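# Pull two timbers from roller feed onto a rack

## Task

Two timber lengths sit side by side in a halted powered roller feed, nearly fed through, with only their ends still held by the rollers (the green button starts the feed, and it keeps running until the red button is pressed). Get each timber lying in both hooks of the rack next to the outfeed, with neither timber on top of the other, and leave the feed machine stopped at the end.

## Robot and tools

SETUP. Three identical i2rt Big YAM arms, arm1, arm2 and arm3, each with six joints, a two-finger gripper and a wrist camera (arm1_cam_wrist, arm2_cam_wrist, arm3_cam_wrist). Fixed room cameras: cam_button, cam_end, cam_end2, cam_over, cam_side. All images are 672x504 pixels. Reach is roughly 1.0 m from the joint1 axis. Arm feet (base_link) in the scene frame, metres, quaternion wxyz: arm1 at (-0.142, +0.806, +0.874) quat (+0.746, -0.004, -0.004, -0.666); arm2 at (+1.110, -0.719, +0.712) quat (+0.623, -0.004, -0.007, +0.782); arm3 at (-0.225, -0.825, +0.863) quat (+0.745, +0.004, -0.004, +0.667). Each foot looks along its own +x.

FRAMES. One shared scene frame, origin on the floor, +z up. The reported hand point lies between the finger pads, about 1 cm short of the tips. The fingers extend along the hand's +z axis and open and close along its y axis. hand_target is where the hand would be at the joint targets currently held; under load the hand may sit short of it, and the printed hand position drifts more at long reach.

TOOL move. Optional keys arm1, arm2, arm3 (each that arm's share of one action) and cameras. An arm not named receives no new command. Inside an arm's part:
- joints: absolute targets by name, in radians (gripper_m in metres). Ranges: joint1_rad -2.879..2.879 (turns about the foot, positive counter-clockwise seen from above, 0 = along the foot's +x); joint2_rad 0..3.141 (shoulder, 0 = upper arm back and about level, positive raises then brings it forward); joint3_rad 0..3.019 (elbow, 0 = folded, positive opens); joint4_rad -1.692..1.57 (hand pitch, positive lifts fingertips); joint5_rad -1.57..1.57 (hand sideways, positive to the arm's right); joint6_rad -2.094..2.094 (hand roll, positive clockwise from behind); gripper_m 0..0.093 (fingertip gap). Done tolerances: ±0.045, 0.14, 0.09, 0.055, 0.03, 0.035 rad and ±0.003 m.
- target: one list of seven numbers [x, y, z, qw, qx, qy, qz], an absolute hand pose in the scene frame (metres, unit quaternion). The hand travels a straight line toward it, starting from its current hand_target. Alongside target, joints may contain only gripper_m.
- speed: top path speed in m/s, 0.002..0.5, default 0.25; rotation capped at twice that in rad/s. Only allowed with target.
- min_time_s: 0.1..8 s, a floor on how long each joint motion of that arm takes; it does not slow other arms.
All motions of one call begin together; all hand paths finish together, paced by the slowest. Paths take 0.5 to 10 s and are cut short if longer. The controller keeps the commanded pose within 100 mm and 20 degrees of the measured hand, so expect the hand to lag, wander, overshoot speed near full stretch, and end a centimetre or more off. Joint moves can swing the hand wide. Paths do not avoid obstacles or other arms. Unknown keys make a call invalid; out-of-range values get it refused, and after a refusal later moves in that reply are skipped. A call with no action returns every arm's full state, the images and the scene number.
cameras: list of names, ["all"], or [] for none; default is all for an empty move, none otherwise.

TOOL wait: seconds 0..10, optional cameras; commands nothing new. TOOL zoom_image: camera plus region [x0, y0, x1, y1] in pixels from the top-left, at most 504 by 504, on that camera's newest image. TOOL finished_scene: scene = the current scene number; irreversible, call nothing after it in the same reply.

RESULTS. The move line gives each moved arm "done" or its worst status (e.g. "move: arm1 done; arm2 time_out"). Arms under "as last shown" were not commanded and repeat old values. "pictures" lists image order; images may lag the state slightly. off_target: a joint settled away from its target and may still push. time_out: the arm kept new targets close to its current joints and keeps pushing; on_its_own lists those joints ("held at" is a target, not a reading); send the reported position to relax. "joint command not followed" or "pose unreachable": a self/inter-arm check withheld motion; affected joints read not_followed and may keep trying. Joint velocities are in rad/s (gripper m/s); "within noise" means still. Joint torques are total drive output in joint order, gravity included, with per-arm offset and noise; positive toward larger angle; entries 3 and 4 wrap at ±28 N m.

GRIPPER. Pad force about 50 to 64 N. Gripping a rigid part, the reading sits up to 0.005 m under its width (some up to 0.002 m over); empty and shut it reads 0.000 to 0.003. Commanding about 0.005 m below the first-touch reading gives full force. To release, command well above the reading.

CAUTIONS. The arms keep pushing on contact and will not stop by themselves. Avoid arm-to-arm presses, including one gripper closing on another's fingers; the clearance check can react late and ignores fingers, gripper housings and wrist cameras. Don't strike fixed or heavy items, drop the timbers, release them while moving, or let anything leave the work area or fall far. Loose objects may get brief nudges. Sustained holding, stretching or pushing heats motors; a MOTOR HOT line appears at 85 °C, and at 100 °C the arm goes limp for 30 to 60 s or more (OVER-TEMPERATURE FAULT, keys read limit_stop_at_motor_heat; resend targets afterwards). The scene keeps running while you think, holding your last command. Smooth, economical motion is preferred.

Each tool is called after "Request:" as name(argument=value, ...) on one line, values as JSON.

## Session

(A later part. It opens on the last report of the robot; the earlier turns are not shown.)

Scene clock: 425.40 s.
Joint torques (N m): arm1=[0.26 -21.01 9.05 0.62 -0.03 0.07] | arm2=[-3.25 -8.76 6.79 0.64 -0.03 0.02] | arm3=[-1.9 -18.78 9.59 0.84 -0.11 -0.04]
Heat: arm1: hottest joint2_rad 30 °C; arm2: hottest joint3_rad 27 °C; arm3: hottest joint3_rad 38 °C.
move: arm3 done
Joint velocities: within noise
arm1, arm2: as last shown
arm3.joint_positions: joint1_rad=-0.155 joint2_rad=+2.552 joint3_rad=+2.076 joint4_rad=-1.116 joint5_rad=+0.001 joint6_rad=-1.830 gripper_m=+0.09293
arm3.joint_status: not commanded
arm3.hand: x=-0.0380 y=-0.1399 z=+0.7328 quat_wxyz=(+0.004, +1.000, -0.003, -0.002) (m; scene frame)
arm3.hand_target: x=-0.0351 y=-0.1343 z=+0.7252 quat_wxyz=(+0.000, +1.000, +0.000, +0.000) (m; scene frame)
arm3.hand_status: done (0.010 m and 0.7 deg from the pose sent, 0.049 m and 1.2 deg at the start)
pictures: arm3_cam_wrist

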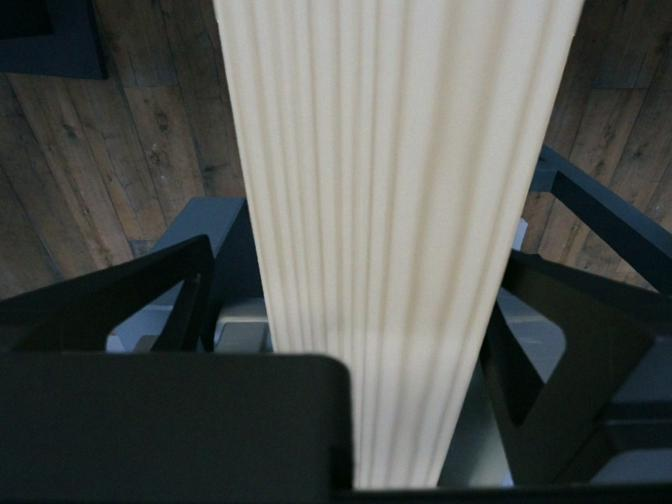

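Request:
move(arm1={"target":[-0.035,0.126,0.718,0,1,0,0],"speed":0.06}, arm3={"target":[-0.035,-0.115,0.725,0,1,0,0],"speed":0.06}, cameras=["arm1_cam_wrist","arm3_cam_wrist","cam_side"])

Scene clock: 440.93 s.
Joint torques (N m): arm1=[0.26 -20.95 9.25 0.64 -0.04 0.08] | arm2=[-3.25 -8.76 6.79 0.64 -0.03 0.02] | arm3=[-1.26 -19.14 11.58 0.12 -0.11 0.04]
Heat: arm1: hottest joint2_rad 30 °C; arm2: hottest joint3_rad 27 °C; arm3: hottest joint3_rad 39 °C.
move: arm1 off_target; arm3 off_target
Joint velocities: within noise
arm1.joint_positions: joint1_rad=+0.043 joint2_rad=+2.501 joint3_rad=+1.937 joint4_rad=-1.012 joint5_rad=+0.001 joint6_rad=+1.719 gripper_m=+0.09292
arm1.joint_status: not commanded
arm1.hand: x=-0.0358 y=+0.1252 z=+0.7322 quat_wxyz=(-0.004, -1.000, -0.004, +0.001) (m; scene frame)
arm1.hand_target: x=-0.0350 y=+0.1264 z=+0.7181 quat_wxyz=(+0.000, -1.000, +0.000, +0.000) (m; scene frame)
arm1.hand_status: off_target (0.014 m and 0.6 deg from the pose sent, 0.029 m and 0.6 deg at the start)
arm2: as last shown
arm3.joint_positions: joint1_rad=-0.155 joint2_rad=+2.602 joint3_rad=+2.168 joint4_rad=-1.158 joint5_rad=+0.001 joint6_rad=-1.830 gripper_m=+0.09293
arm3.joint_status: not commanded
arm3.hand: x=-0.0344 y=-0.1256 z=+0.7297 quat_wxyz=(+0.004, +1.000, -0.003, -0.002) (m; scene frame)
arm3.hand_target: x=-0.0353 y=-0.1156 z=+0.7251 quat_wxyz=(-0.001, +1.000, +0.000, +0.000) (m; scene frame)
arm3.hand_status: off_target (0.012 m and 0.6 deg from the pose sent, 0.026 m and 0.7 deg at the start)
pictures: arm1_cam_wrist, arm3_cam_wrist, cam_side

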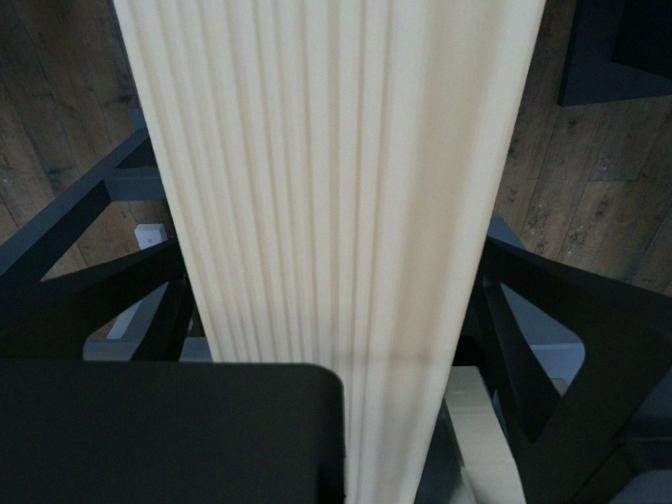

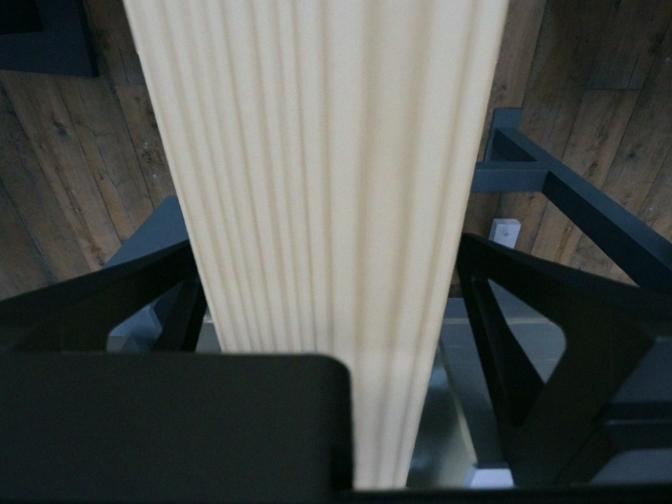

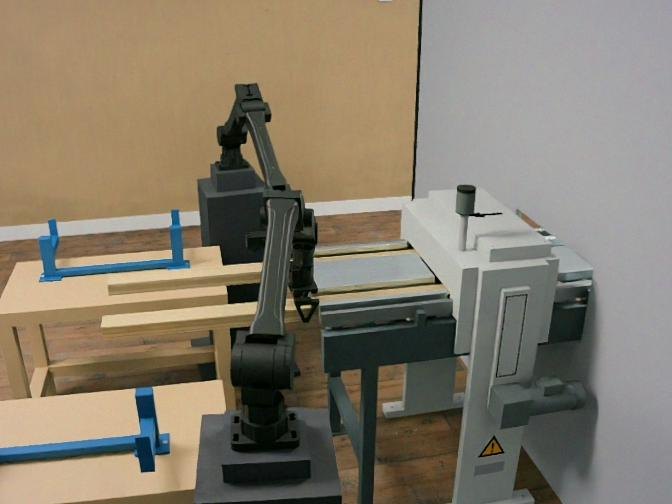

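Request:
move(arm1={"joints":{"gripper_m":0.072}}, arm3={"joints":{"gripper_m":0.072}})

Request:
move(arm1={"joints":{"gripper_m":0.066}}, arm3={"joints":{"gripper_m":0.066}}, cameras=["arm1_cam_wrist","arm3_cam_wrist"])

Scene clock: 448.80 s.
Joint torques (N m): arm1=[0.38 -20.89 9.2 0.55 -0.04 0.07] | arm2=[-3.25 -8.7 6.79 0.62 -0.03 0.02] | arm3=[-1.32 -19.08 11.62 0.21 -0.12 0.03]
Heat: arm1: hottest joint2_rad 32 °C; arm2: hottest joint3_rad 27 °C; arm3: hottest joint3_rad 38 °C.
move: arm1 done; arm3 done
Joint velocities: within noise
arm1.joint_positions: joint1_rad=+0.043 joint2_rad=+2.501 joint3_rad=+1.937 joint4_rad=-1.012 joint5_rad=+0.001 joint6_rad=+1.719 gripper_m=+0.07217
arm1.joint_status: all done
arm1.hand: x=-0.0358 y=+0.1252 z=+0.7322 quat_wxyz=(-0.004, -1.000, -0.004, +0.001) (m; scene frame)
arm1.hand_target: x=-0.0350 y=+0.1264 z=+0.7181 quat_wxyz=(+0.000, -1.000, +0.000, +0.000) (m; scene frame)
arm1.hand_status: not commanded
arm2: as last shown
arm3.joint_positions: joint1_rad=-0.155 joint2_rad=+2.603 joint3_rad=+2.168 joint4_rad=-1.158 joint5_rad=+0.001 joint6_rad=-1.830 gripper_m=+0.07216
arm3.joint_status: all done
arm3.hand: x=-0.0344 y=-0.1257 z=+0.7294 quat_wxyz=(+0.004, +1.000, -0.003, -0.002) (m; scene frame)
arm3.hand_target: x=-0.0353 y=-0.1156 z=+0.7251 quat_wxyz=(-0.001, +1.000, +0.000, +0.000) (m; scene frame)
arm3.hand_status: not commanded
pictures: none

Scene clock: 449.33 s.
Joint torques (N m): arm1=[0.38 -20.84 9.25 0.61 -0.03 0.07] | arm2=[-3.25 -8.76 6.79 0.64 -0.03 0.02] | arm3=[-1.32 -19.08 11.62 0.36 -0.12 0.03]
Heat: arm1: hottest joint2_rad 32 °C; arm2: hottest joint3_rad 27 °C; arm3: hottest joint3_rad 38 °C.
move: arm1 done; arm3 done
Joint velocities: within noise
arm1.joint_positions: joint1_rad=+0.043 joint2_rad=+2.501 joint3_rad=+1.937 joint4_rad=-1.012 joint5_rad=+0.001 joint6_rad=+1.719 gripper_m=+0.06610
arm1.joint_status: all done
arm1.hand: x=-0.0358 y=+0.1252 z=+0.7322 quat_wxyz=(-0.004, -1.000, -0.004, +0.001) (m; scene frame)
arm1.hand_target: x=-0.0350 y=+0.1264 z=+0.7181 quat_wxyz=(+0.000, -1.000, +0.000, +0.000) (m; scene frame)
arm1.hand_status: not commanded
arm2: as last shown
arm3.joint_positions: joint1_rad=-0.155 joint2_rad=+2.603 joint3_rad=+2.168 joint4_rad=-1.163 joint5_rad=+0.001 joint6_rad=-1.830 gripper_m=+0.06610
arm3.joint_status: all done
arm3.hand: x=-0.0348 y=-0.1271 z=+0.7292 quat_wxyz=(+0.007, +1.000, -0.003, -0.003) (m; scene frame)
arm3.hand_target: x=-0.0353 y=-0.1156 z=+0.7251 quat_wxyz=(-0.001, +1.000, +0.000, +0.000) (m; scene frame)
arm3.hand_status: not commanded
pictures: arm1_cam_wrist, arm3_cam_wrist

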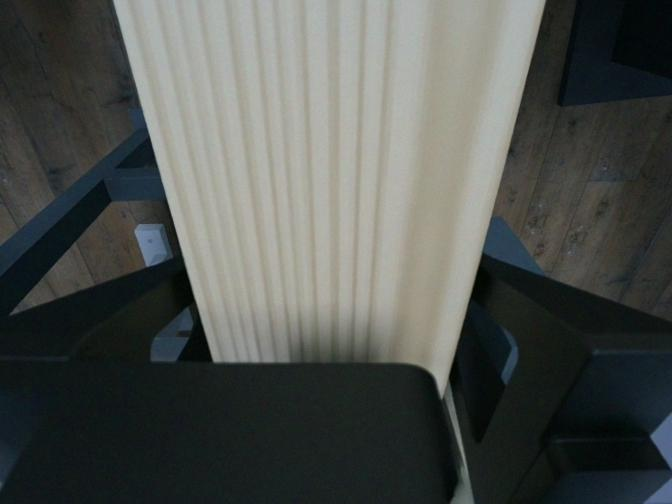

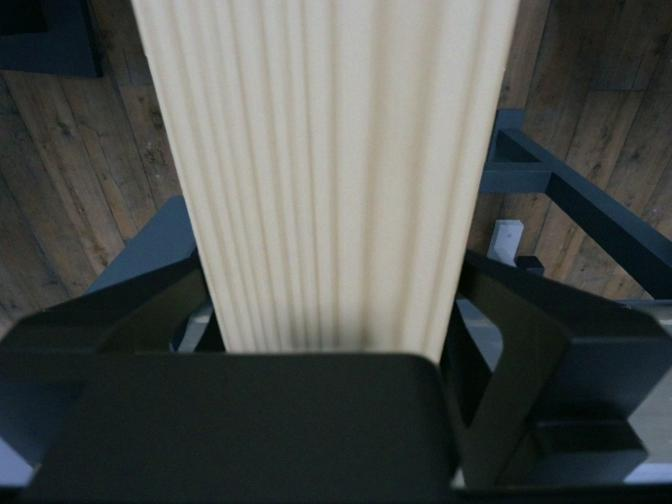

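Request:
move(arm1={"joints":{"gripper_m":0.063}}, arm3={"joints":{"gripper_m":0.063}})

Request:
move(arm1={"joints":{"gripper_m":0.060}}, arm3={"joints":{"gripper_m":0.060}})

Request:
move(arm1={"joints":{"gripper_m":0.057}}, arm3={"joints":{"gripper_m":0.057}}, cameras=["arm1_cam_wrist","arm3_cam_wrist","cam_over"])

Scene clock: 456.57 s.
Joint torques (N m): arm1=[0.44 -20.89 9.26 0.43 -0.05 0.08] | arm2=[-3.19 -8.76 6.78 0.64 -0.03 0.02] | arm3=[-1.38 -19.14 11.59 0.4 -0.12 0.07]
Heat: arm1: hottest joint2_rad 34 °C; arm2: hottest joint3_rad 27 °C; arm3: hottest joint3_rad 38 °C.
move: arm1 done; arm3 done
Joint velocities: within noise
arm1.joint_positions: joint1_rad=+0.043 joint2_rad=+2.501 joint3_rad=+1.937 joint4_rad=-1.009 joint5_rad=+0.001 joint6_rad=+1.719 gripper_m=+0.06323
arm1.joint_status: all done
arm1.hand: x=-0.0356 y=+0.1243 z=+0.7322 quat_wxyz=(-0.005, -1.000, -0.004, +0.000) (m; scene frame)
arm1.hand_target: x=-0.0350 y=+0.1263 z=+0.7181 quat_wxyz=(+0.000, -1.000, +0.000, +0.000) (m; scene frame)
arm1.hand_status: not commanded
arm2: as last shown
arm3.joint_positions: joint1_rad=-0.155 joint2_rad=+2.603 joint3_rad=+2.168 joint4_rad=-1.164 joint5_rad=+0.001 joint6_rad=-1.832 gripper_m=+0.06400
arm3.joint_status: all done
arm3.hand: x=-0.0348 y=-0.1273 z=+0.7292 quat_wxyz=(+0.007, +1.000, -0.002, -0.003) (m; scene frame)
arm3.hand_target: x=-0.0353 y=-0.1156 z=+0.7251 quat_wxyz=(-0.001, +1.000, +0.000, +0.000) (m; scene frame)
arm3.hand_status: not commanded
pictures: none

Scene clock: 456.90 s.
Joint torques (N m): arm1=[0.32 -21.01 9.21 0.42 -0.04 0.1] | arm2=[-3.19 -8.76 6.78 0.64 -0.03 0.02] | arm3=[-1.26 -19.14 11.6 0.42 -0.12 0.06]
Heat: arm1: hottest joint2_rad 34 °C; arm2: hottest joint3_rad 27 °C; arm3: hottest joint3_rad 38 °C.
move: arm1 done; arm3 off_target
Joint velocities: within noise
arm1.joint_positions: joint1_rad=+0.043 joint2_rad=+2.501 joint3_rad=+1.937 joint4_rad=-1.009 joint5_rad=+0.001 joint6_rad=+1.719 gripper_m=+0.06200
arm1.joint_status: all done
arm1.hand: x=-0.0356 y=+0.1243 z=+0.7322 quat_wxyz=(-0.005, -1.000, -0.004, +0.000) (m; scene frame)
arm1.hand_target: x=-0.0350 y=+0.1263 z=+0.7181 quat_wxyz=(+0.000, -1.000, +0.000, +0.000) (m; scene frame)
arm1.hand_status: not commanded
arm2: as last shown
arm3.joint_positions: joint1_rad=-0.155 joint2_rad=+2.603 joint3_rad=+2.168 joint4_rad=-1.164 joint5_rad=+0.001 joint6_rad=-1.832 gripper_m=+0.06398
arm3.joint_status: gripper_m off_target (ended at +0.06398, target +0.06000)
arm3.hand: x=-0.0348 y=-0.1273 z=+0.7292 quat_wxyz=(+0.007, +1.000, -0.002, -0.003) (m; scene frame)
arm3.hand_target: x=-0.0353 y=-0.1156 z=+0.7251 quat_wxyz=(-0.001, +1.000, +0.000, +0.000) (m; scene frame)
arm3.hand_status: not commanded
pictures: none

Scene clock: 457.23 s.
Joint torques (N m): arm1=[0.62 -20.84 9.25 0.46 -0.03 0.08] | arm2=[-3.25 -8.76 6.78 0.64 -0.03 0.02] | arm3=[-1.32 -19.08 11.59 0.4 -0.12 0.05]
Heat: arm1: hottest joint2_rad 34 °C; arm2: hottest joint3_rad 27 °C; arm3: hottest joint3_rad 38 °C.
move: arm1 off_target; arm3 off_target
Joint velocities: within noise
arm1.joint_positions: joint1_rad=+0.043 joint2_rad=+2.501 joint3_rad=+1.937 joint4_rad=-1.009 joint5_rad=+0.001 joint6_rad=+1.718 gripper_m=+0.06195
arm1.joint_status: gripper_m off_target (ended at +0.06195, target +0.05700)
arm1.hand: x=-0.0356 y=+0.1243 z=+0.7322 quat_wxyz=(-0.005, -1.000, -0.004, +0.000) (m; scene frame)
arm1.hand_target: x=-0.0350 y=+0.1263 z=+0.7181 quat_wxyz=(+0.000, -1.000, +0.000, +0.000) (m; scene frame)
arm1.hand_status: not commanded
arm2: as last shown
arm3.joint_positions: joint1_rad=-0.155 joint2_rad=+2.603 joint3_rad=+2.168 joint4_rad=-1.164 joint5_rad=+0.001 joint6_rad=-1.832 gripper_m=+0.06398
arm3.joint_status: gripper_m off_target (ended at +0.06398, target +0.05700)
arm3.hand: x=-0.0348 y=-0.1273 z=+0.7292 quat_wxyz=(+0.007, +1.000, -0.002, -0.003) (m; scene frame)
arm3.hand_target: x=-0.0353 y=-0.1156 z=+0.7251 quat_wxyz=(-0.001, +1.000, +0.000, +0.000) (m; scene frame)
arm3.hand_status: not commanded
pictures: arm1_cam_wrist, arm3_cam_wrist, cam_over

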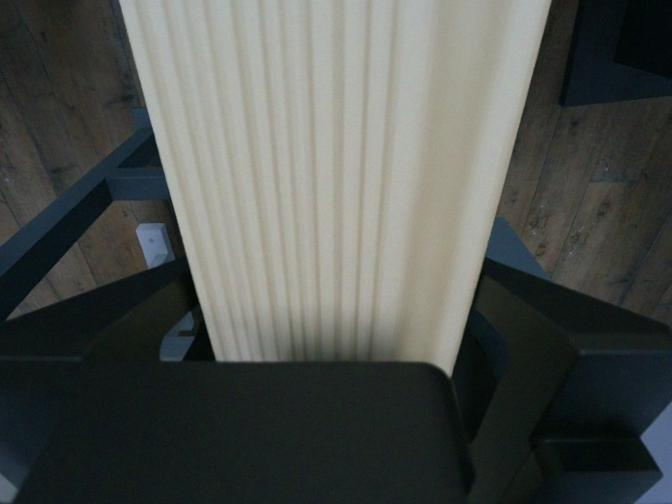

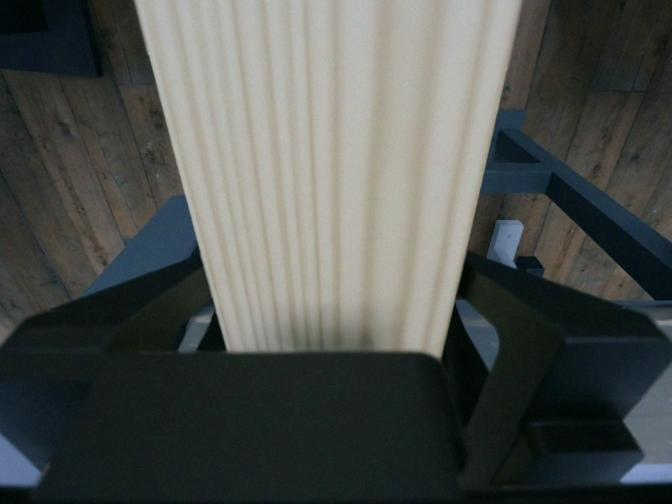

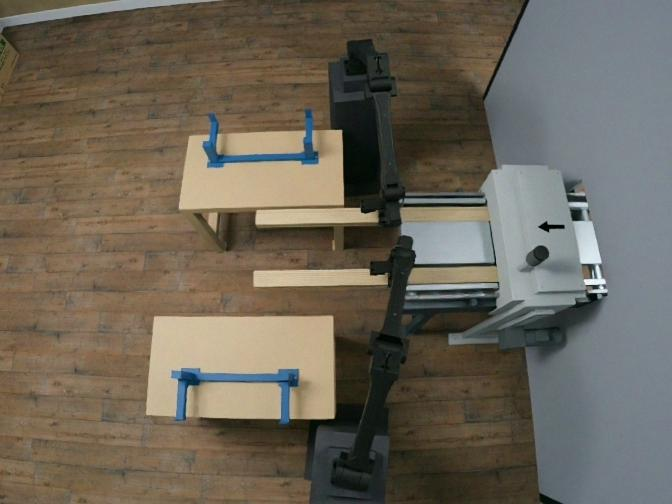

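Request:
move(arm2={"target":[0.981,-0.375,0.806,0,0.7071,-0.7071,0],"speed":0.1}, cameras=["cam_button","arm2_cam_wrist"])

Request:
move(arm2={"target":[0.981,-0.375,0.843,0,0.7071,-0.7071,0],"speed":0.2})

Request:
move(arm2={"target":[1.027,-0.375,0.843,0,0.7071,-0.7071,0],"speed":0.15})

Request:
move(arm2={"target":[1.027,-0.375,0.806,0,0.7071,-0.7071,0],"speed":0.1}, cameras=["cam_button","arm2_cam_wrist","cam_over"])

Request:
wait(seconds=0.5, cameras=["cam_button","cam_over","cam_side"])

Scene clock: 475.07 s.
Joint torques (N m): arm1=[5.6 -21.83 9.4 0.39 -0.96 0.57] | arm2=[-3.25 -8.12 6 1.01 -0.03 0.01] | arm3=[-6.36 -20.01 11.48 0.69 0.62 -0.55]
Heat: arm1: hottest joint2_rad 35 °C; arm2: hottest joint3_rad 27 °C; arm3: hottest joint3_rad 39 °C.
move: arm2 off_target
Joint velocities: within noise
arm1.joint_positions: joint1_rad=-0.013 joint2_rad=+2.514 joint3_rad=+1.934 joint4_rad=-1.008 joint5_rad=+0.027 joint6_rad=+1.665 gripper_m=+0.06195
arm1.joint_status: not commanded
arm1.hand: x=-0.0786 y=+0.1237 z=+0.7229 quat_wxyz=(+0.001, -1.000, -0.003, +0.014) (m; scene frame)
arm1.hand_target: x=-0.0351 y=+0.1264 z=+0.7182 quat_wxyz=(+0.000, -1.000, +0.000, +0.000) (m; scene frame)
arm1.hand_status: not commanded
arm2.joint_positions: joint1_rad=+0.137 joint2_rad=+1.386 joint3_rad=+0.952 joint4_rad=-1.124 joint5_rad=-0.014 joint6_rad=+0.362 gripper_m=+0.00050
arm2.joint_status: not commanded
arm2.hand: x=+0.9766 y=-0.3752 z=+0.8189 quat_wxyz=(-0.003, +0.707, -0.707, -0.006) (m; scene frame)
arm2.hand_target: x=+0.9811 y=-0.3753 z=+0.8065 quat_wxyz=(+0.000, +0.707, -0.707, +0.000) (m; scene frame)
arm2.hand_status: off_target (0.014 m and 0.8 deg from the pose sent, 0.044 m and 0.3 deg at the start)
arm3.joint_positions: joint1_rad=-0.096 joint2_rad=+2.615 joint3_rad=+2.169 joint4_rad=-1.173 joint5_rad=-0.021 joint6_rad=-1.774 gripper_m=+0.06391
arm3.joint_status: not commanded
arm3.hand: x=-0.0811 y=-0.1216 z=+0.7211 quat_wxyz=(+0.015, +1.000, -0.002, -0.015) (m; scene frame)
arm3.hand_target: x=-0.0352 y=-0.1156 z=+0.7252 quat_wxyz=(-0.001, +1.000, +0.000, +0.000) (m; scene frame)
arm3.hand_status: not commanded
pictures: arm2_cam_wrist, cam_button

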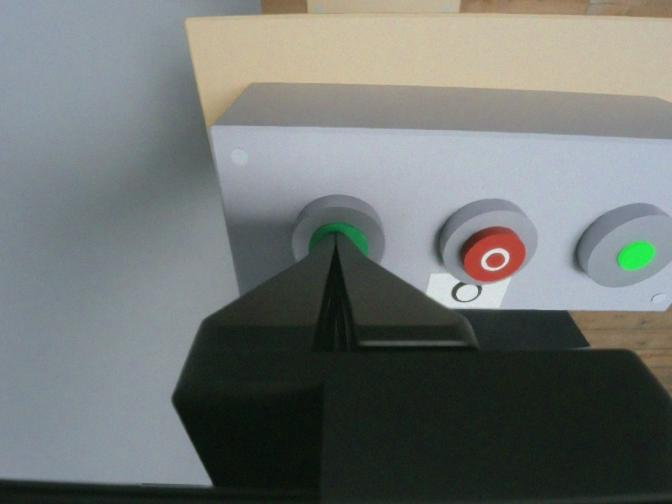

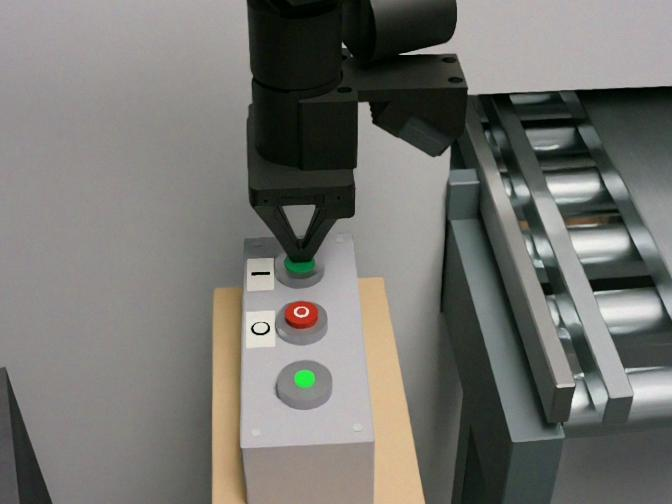

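Scene clock: 476.17 s.
Joint torques (N m): arm1=[5.3 -21.83 9.44 0.4 -0.97 0.56] | arm2=[-3.25 -10.23 10.45 -0.29 0 0.01] | arm3=[-6.3 -20.01 11.51 0.7 0.62 -0.55]
Heat: arm1: hottest joint2_rad 35 °C; arm2: hottest joint3_rad 27 °C; arm3: hottest joint3_rad 39 °C.
move: arm2 off_target
Joint velocities: within noise
arm1, arm3: as last shown
arm2.joint_positions: joint1_rad=+0.136 joint2_rad=+1.374 joint3_rad=+0.952 joint4_rad=-1.195 joint5_rad=-0.014 joint6_rad=+0.361 gripper_m=+0.00050
arm2.joint_status: not commanded
arm2.hand: x=+0.9830 y=-0.3913 z=+0.8232 quat_wxyz=(+0.009, +0.707, -0.707, +0.021) (m; scene frame)
arm2.hand_target: x=+0.9813 y=-0.3757 z=+0.8430 quat_wxyz=(+0.000, +0.707, -0.707, +0.000) (m; scene frame)
arm2.hand_status: off_target (0.026 m and 2.6 deg from the pose sent, 0.025 m and 0.8 deg at the start)
pictures: none

Scene clock: 477.43 s.
Joint torques (N m): arm1=[5.54 -21.83 9.4 0.39 -0.98 0.57] | arm2=[-3.14 -9.93 8.31 -0.32 -0.04 0.02] | arm3=[-6.3 -20.01 11.48 0.69 0.63 -0.55]
Heat: arm1: hottest joint2_rad 35 °C; arm2: hottest joint3_rad 27 °C; arm3: hottest joint3_rad 39 °C.
move: arm2 done
Joint velocities: within noise
arm1, arm3: as last shown
arm2.joint_positions: joint1_rad=+0.011 joint2_rad=+1.343 joint3_rad=+0.952 joint4_rad=-1.195 joint5_rad=-0.014 joint6_rad=+0.239 gripper_m=+0.00050
arm2.joint_status: not commanded
arm2.hand: x=+1.0247 y=-0.3778 z=+0.8343 quat_wxyz=(+0.003, +0.706, -0.708, +0.005) (m; scene frame)
arm2.hand_target: x=+1.0269 y=-0.3750 z=+0.8429 quat_wxyz=(+0.000, +0.707, -0.707, +0.000) (m; scene frame)
arm2.hand_status: done (0.009 m and 0.7 deg from the pose sent, 0.051 m and 2.6 deg at the start)
pictures: none

Scene clock: 478.47 s.
Joint torques (N m): arm1=[5.48 -21.77 9.39 0.4 -0.96 0.56] | arm2=[-2.9 -7.53 5.9 1.05 -0.04 0.03] | arm3=[-6.36 -19.96 11.48 0.7 0.63 -0.55]
Heat: arm1: hottest joint2_rad 35 °C; arm2: hottest joint3_rad 27 °C; arm3: hottest joint3_rad 39 °C.
move: arm2 off_target
Joint velocities: within noise
arm1, arm3: as last shown
arm2.joint_positions: joint1_rad=+0.011 joint2_rad=+1.352 joint3_rad=+0.919 joint4_rad=-1.126 joint5_rad=-0.014 joint6_rad=+0.238 gripper_m=+0.00050
arm2.joint_status: not commanded
arm2.hand: x=+1.0241 y=-0.3741 z=+0.8195 quat_wxyz=(-0.004, +0.706, -0.708, -0.006) (m; scene frame)
arm2.hand_target: x=+1.0270 y=-0.3754 z=+0.8064 quat_wxyz=(+0.000, +0.707, -0.707, +0.000) (m; scene frame)
arm2.hand_status: off_target (0.014 m and 0.8 deg from the pose sent, 0.029 m and 0.7 deg at the start)
pictures: arm2_cam_wrist, cam_button, cam_over

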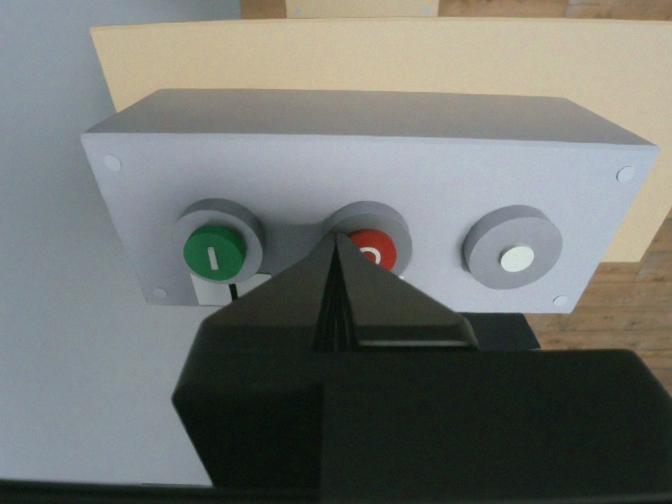

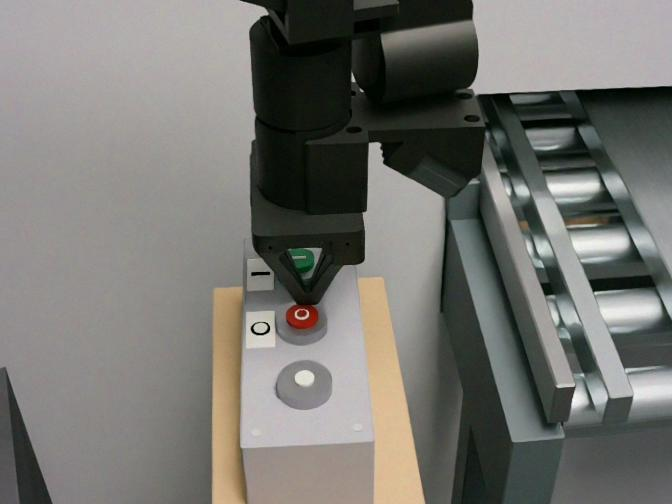

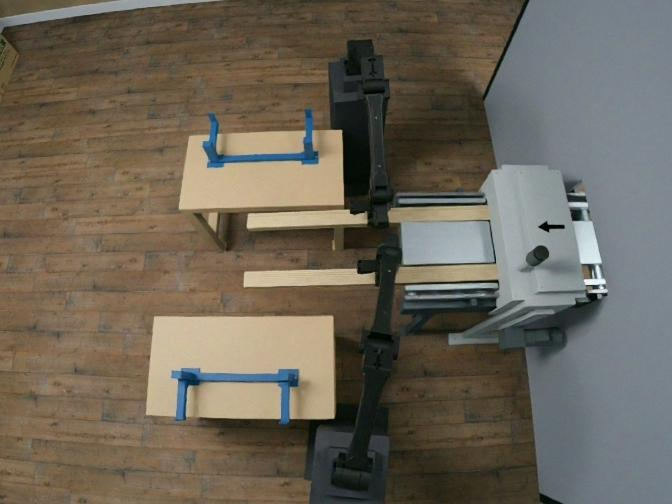

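Scene clock: 478.97 s.
Joint torques (N m): arm1=[5.48 -21.95 9.47 0.39 -0.97 0.57] | arm2=[-2.9 -7.47 5.9 1.05 -0.04 0.03] | arm3=[-6.3 -20.01 11.47 0.7 0.62 -0.55]
Heat: arm1: hottest joint2_rad 35 °C; arm2: hottest joint3_rad 27 °C; arm3: hottest joint3_rad 39 °C.
Joint velocities: within noise
arm1.joint_positions: joint1_rad=-0.013 joint2_rad=+2.514 joint3_rad=+1.934 joint4_rad=-1.008 joint5_rad=+0.027 joint6_rad=+1.665 gripper_m=+0.06195
arm1.joint_status: not commanded
arm1.hand: x=-0.0786 y=+0.1237 z=+0.7229 quat_wxyz=(+0.001, -1.000, -0.003, +0.014) (m; scene frame)
arm1.hand_target: x=-0.0351 y=+0.1264 z=+0.7182 quat_wxyz=(+0.000, -1.000, +0.000, +0.000) (m; scene frame)
arm1.hand_status: not commanded
arm2.joint_positions: joint1_rad=+0.011 joint2_rad=+1.352 joint3_rad=+0.919 joint4_rad=-1.126 joint5_rad=-0.014 joint6_rad=+0.238 gripper_m=+0.00050
arm2.joint_status: not commanded
arm2.hand: x=+1.0241 y=-0.3741 z=+0.8195 quat_wxyz=(-0.004, +0.706, -0.708, -0.006) (m; scene frame)
arm2.hand_target: x=+1.0270 y=-0.3754 z=+0.8064 quat_wxyz=(+0.000, +0.707, -0.707, +0.000) (m; scene frame)
arm2.hand_status: off_target (0.014 m and 0.8 deg from the pose sent, 0.029 m and 0.7 deg at the start)
arm3.joint_positions: joint1_rad=-0.096 joint2_rad=+2.615 joint3_rad=+2.169 joint4_rad=-1.173 joint5_rad=-0.021 joint6_rad=-1.774 gripper_m=+0.06391
arm3.joint_status: not commanded
arm3.hand: x=-0.0811 y=-0.1216 z=+0.7211 quat_wxyz=(+0.015, +1.000, -0.002, -0.015) (m; scene frame)
arm3.hand_target: x=-0.0352 y=-0.1156 z=+0.7252 quat_wxyz=(-0.001, +1.000, +0.000, +0.000) (m; scene frame)
arm3.hand_status: not commanded
wait: 0.50 s; at rest by 0.27 s
pictures: cam_button, cam_over, cam_side

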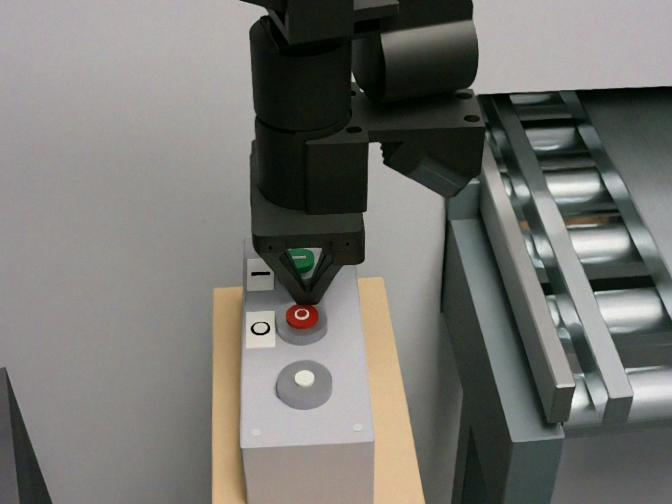

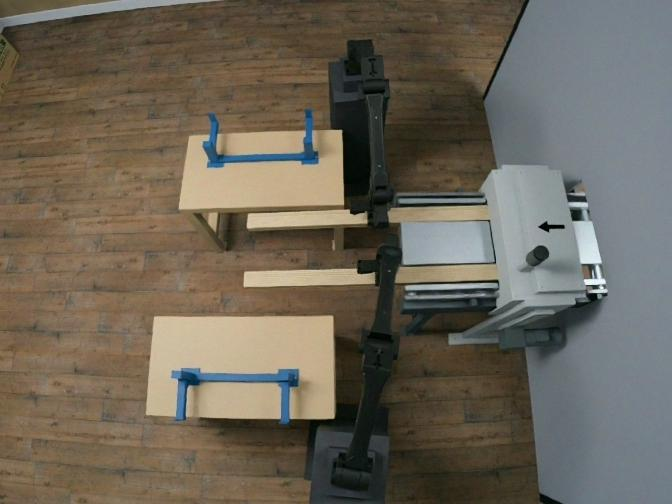

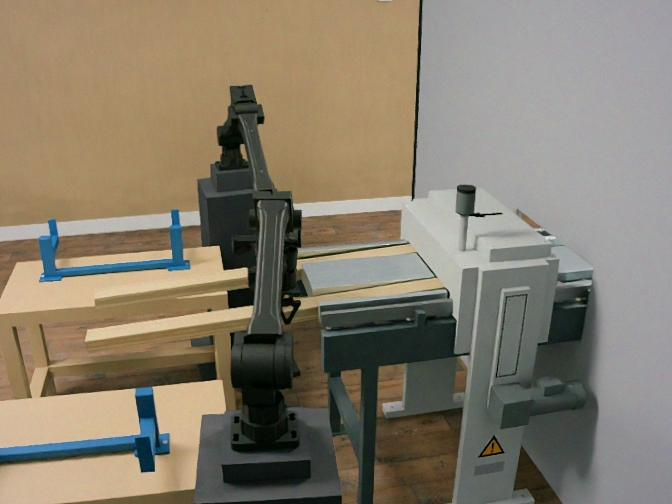

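Request:
move(arm1={"target":[-0.22,0.126,0.735,0,1,0,0],"speed":0.08}, arm3={"target":[-0.22,-0.118,0.735,0,1,0,0],"speed":0.08}, arm2={"target":[1.027,-0.375,0.88,0,0.7071,-0.7071,0],"speed":0.1}, cameras=["all"])

Request:
zoom_image(camera="cam_side", region=[60, 200, 480, 400])

Scene clock: 507.43 s.
Joint torques (N m): arm1=[-0.62 -26.05 11.18 -1.62 0.54 -0.49] | arm2=[-3.14 -9.52 11.66 -0.35 -0.01 0.01] | arm3=[-1.55 -26.81 9.16 0.25 -0.5 0.06]
Heat: arm1: hottest joint2_rad 35 °C; arm2: hottest joint3_rad 28 °C; arm3: hottest joint3_rad 41 °C.
move: arm1 off_target; arm2 off_target; arm3 off_target
Joint velocities: within noise
arm1.joint_positions: joint1_rad=-0.213 joint2_rad=+2.535 joint3_rad=+1.878 joint4_rad=-0.972 joint5_rad=-0.010 joint6_rad=+1.513 gripper_m=+0.06184
arm1.joint_status: not commanded
arm1.hand: x=-0.2059 y=+0.1476 z=+0.6911 quat_wxyz=(+0.023, -0.999, +0.021, -0.008) (m; scene frame)
arm1.hand_target: x=-0.2197 y=+0.1271 z=+0.7345 quat_wxyz=(-0.001, -1.000, +0.001, +0.001) (m; scene frame)
arm1.hand_status: off_target (0.051 m and 3.7 deg from the pose sent, 0.142 m and 1.6 deg at the start)
arm2.joint_positions: joint1_rad=+0.011 joint2_rad=+1.308 joint3_rad=+0.977 joint4_rad=-1.301 joint5_rad=-0.014 joint6_rad=+0.237 gripper_m=+0.00050
arm2.joint_status: not commanded
arm2.hand: x=+1.0284 y=-0.3943 z=+0.8550 quat_wxyz=(+0.015, +0.706, -0.708, +0.025) (m; scene frame)
arm2.hand_target: x=+1.0272 y=-0.3762 z=+0.8799 quat_wxyz=(+0.000, +0.707, -0.707, +0.000) (m; scene frame)
arm2.hand_status: off_target (0.032 m and 3.4 deg from the pose sent, 0.061 m and 0.8 deg at the start)
arm3.joint_positions: joint1_rad=+0.101 joint2_rad=+2.612 joint3_rad=+1.997 joint4_rad=-1.081 joint5_rad=+0.009 joint6_rad=-1.581 gripper_m=+0.06377
arm3.joint_status: not commanded
arm3.hand: x=-0.2161 y=-0.1586 z=+0.6677 quat_wxyz=(+0.057, +0.998, +0.000, +0.004) (m; scene frame)
arm3.hand_target: x=-0.2201 y=-0.1211 z=+0.7344 quat_wxyz=(+0.000, +1.000, +0.000, +0.000) (m; scene frame)
arm3.hand_status: off_target (0.079 m and 6.5 deg from the pose sent, 0.140 m and 2.4 deg at the start)
pictures: arm1_cam_wrist, arm2_cam_wrist, arm3_cam_wrist, cam_button, cam_end, cam_end2, cam_over, cam_side

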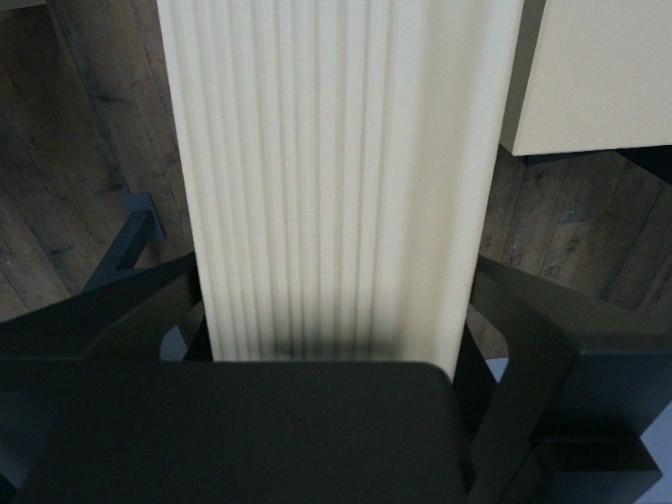

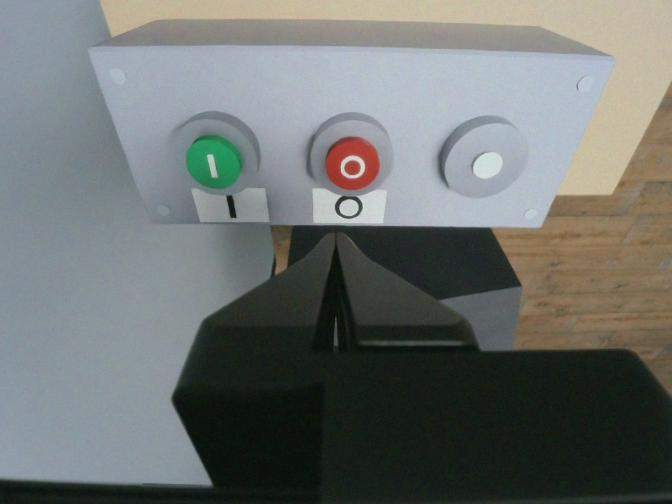

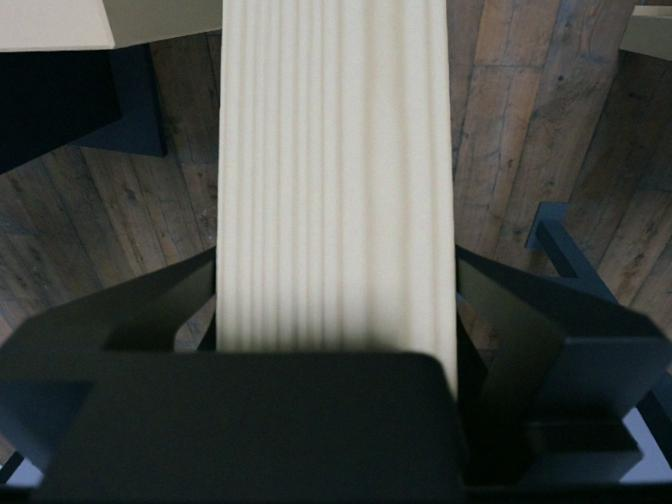

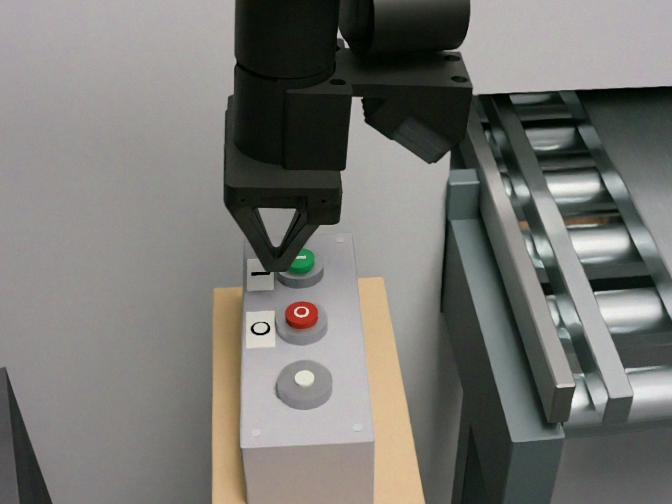

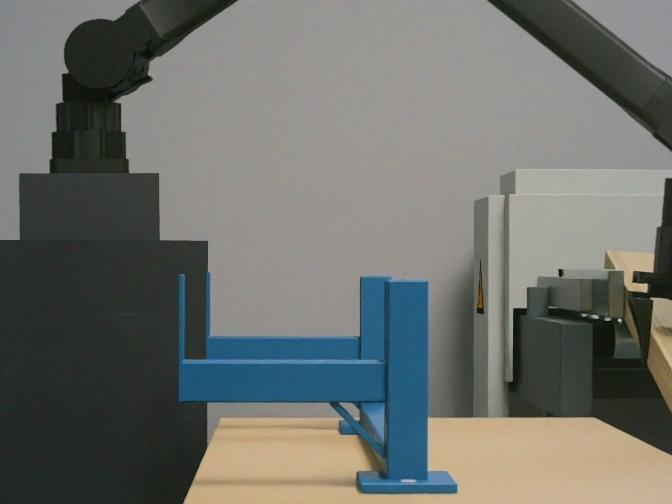

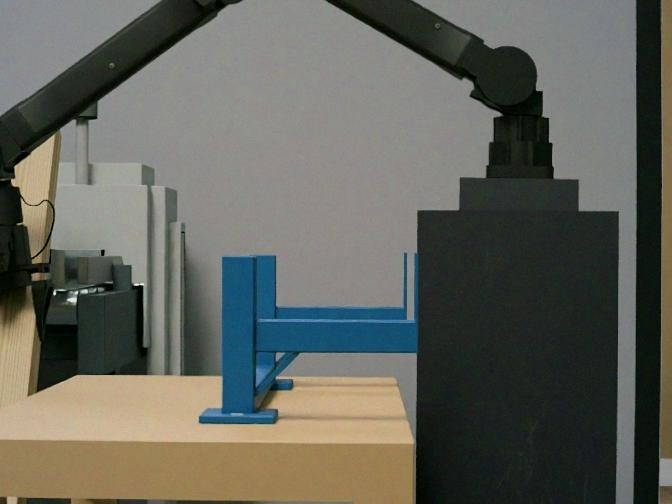

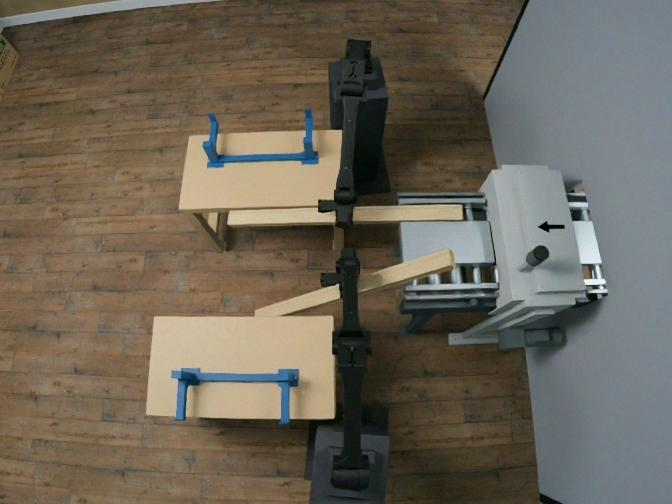

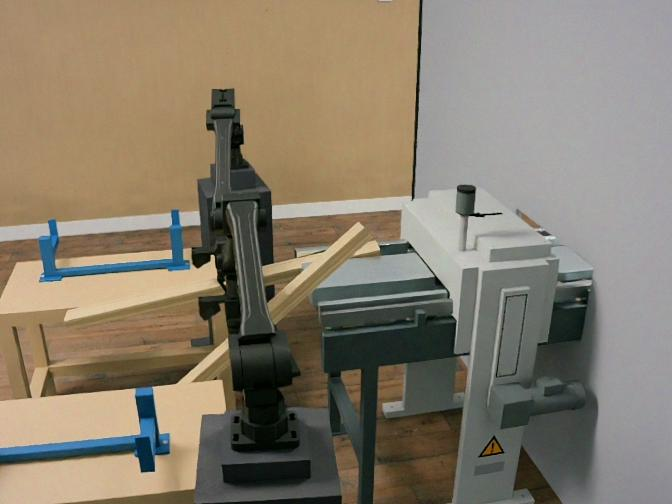

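Scaled by 1.200 from the camera's 672x504 image, which has a finer 960x720 frame.

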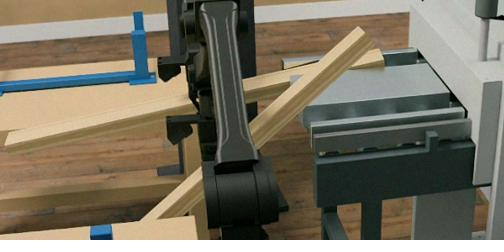

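Request:
move(arm1={"target":[-0.22,0.135,0.93,0,1,0,0],"speed":0.08}, arm3={"target":[-0.22,-0.16,1.05,0,1,0,0],"speed":0.08}, cameras=["all"])

Scene clock: 537.27 s.
Joint torques (N m): arm1=[-0.38 -29.33 15.77 -1.1 0.21 -0.02] | arm2=[-3.14 -9.52 11.67 -0.34 -0.01 0.01] | arm3=[-1.61 -25.41 14.48 -1.62 -0.49 -0.61]
Heat: arm1: hottest joint2_rad 35 °C; arm2: hottest joint3_rad 30 °C; arm3: hottest joint3_rad 42 °C.
move: arm1 off_target; arm3 off_target
Joint velocities: within noise
arm1.joint_positions: joint1_rad=-0.218 joint2_rad=+2.313 joint3_rad=+1.878 joint4_rad=-1.301 joint5_rad=-0.002 joint6_rad=+1.461 gripper_m=+0.06184
arm1.joint_status: not commanded
arm1.hand: x=-0.2080 y=+0.1760 z=+0.8395 quat_wxyz=(+0.076, -0.997, -0.003, -0.010) (m; scene frame)
arm1.hand_target: x=-0.2190 y=+0.1422 z=+0.9291 quat_wxyz=(+0.000, -1.000, +0.000, +0.000) (m; scene frame)
arm1.hand_status: off_target (0.100 m and 8.8 deg from the pose sent, 0.240 m and 3.7 deg at the start; pose on its path clipped on 68 of 152 steps)
arm2: as last shown
arm3.joint_positions: joint1_rad=+0.100 joint2_rad=+2.189 joint3_rad=+1.869 joint4_rad=-1.398 joint5_rad=+0.013 joint6_rad=-1.521 gripper_m=+0.06375
arm3.joint_status: not commanded
arm3.hand: x=-0.2157 y=-0.2027 z=+0.9043 quat_wxyz=(+0.067, +0.997, -0.030, +0.008) (m; scene frame)
arm3.hand_target: x=-0.2184 y=-0.1817 z=+0.9975 quat_wxyz=(-0.002, +1.000, +0.000, +0.002) (m; scene frame)
arm3.hand_status: off_target (0.152 m and 8.5 deg from the pose sent, 0.382 m and 6.5 deg at the start; pose on its path clipped on 144 of 152 steps)
pictures: arm1_cam_wrist, arm2_cam_wrist, arm3_cam_wrist, cam_button, cam_end, cam_end2, cam_over, cam_side

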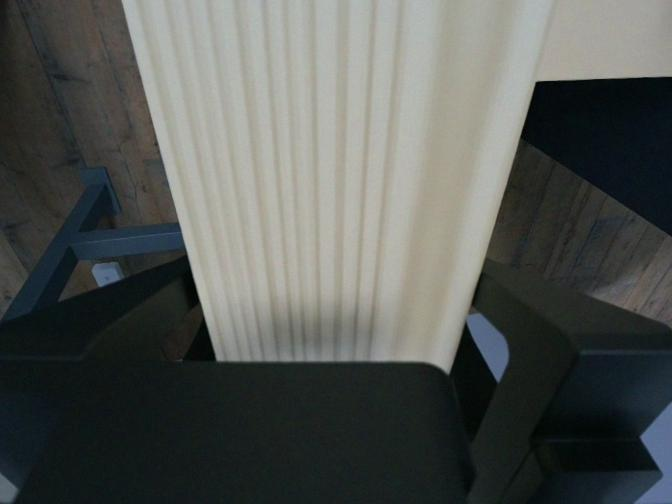

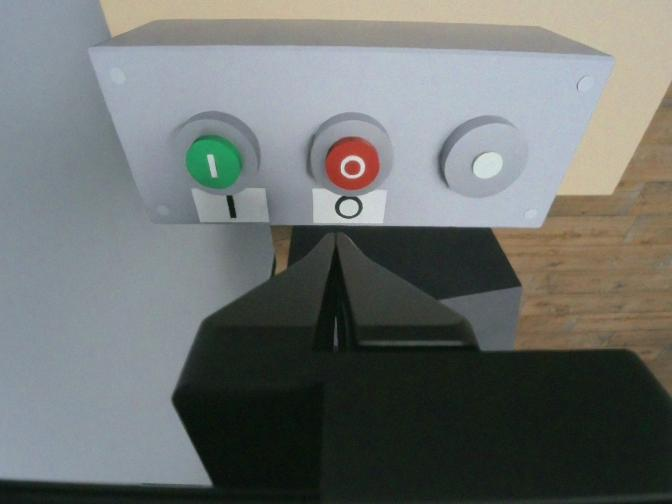

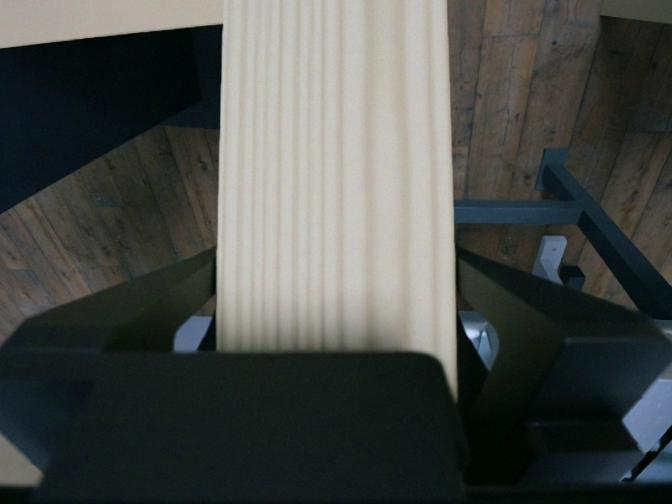

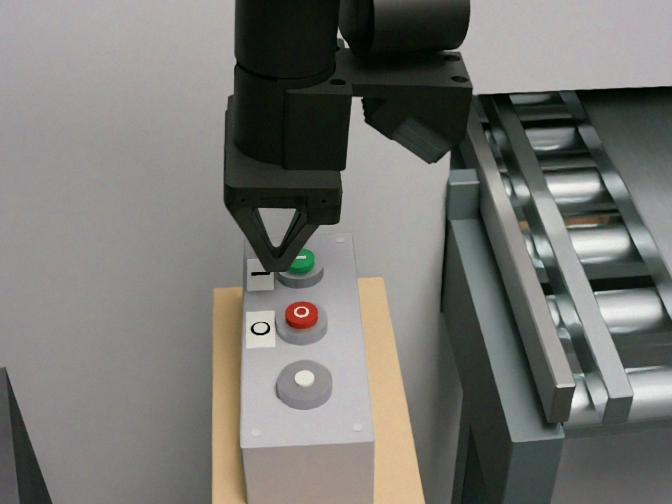

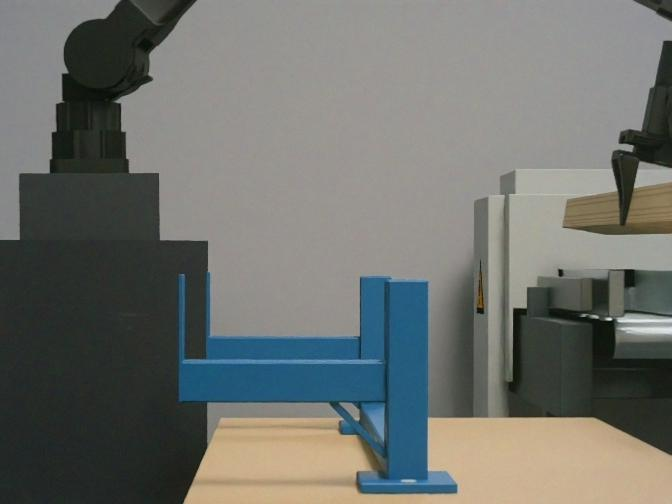

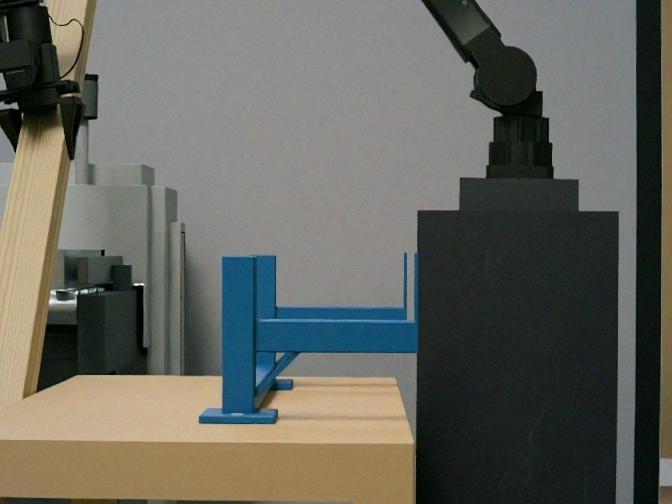

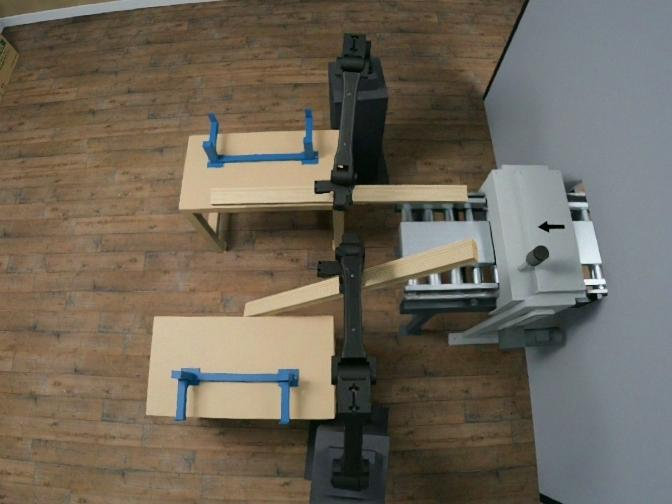

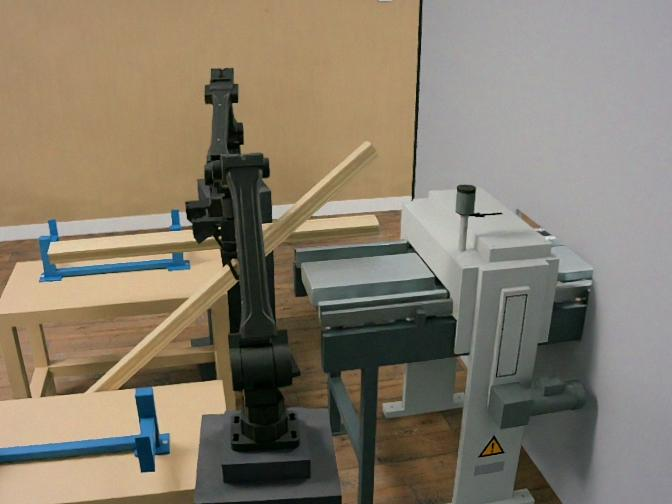

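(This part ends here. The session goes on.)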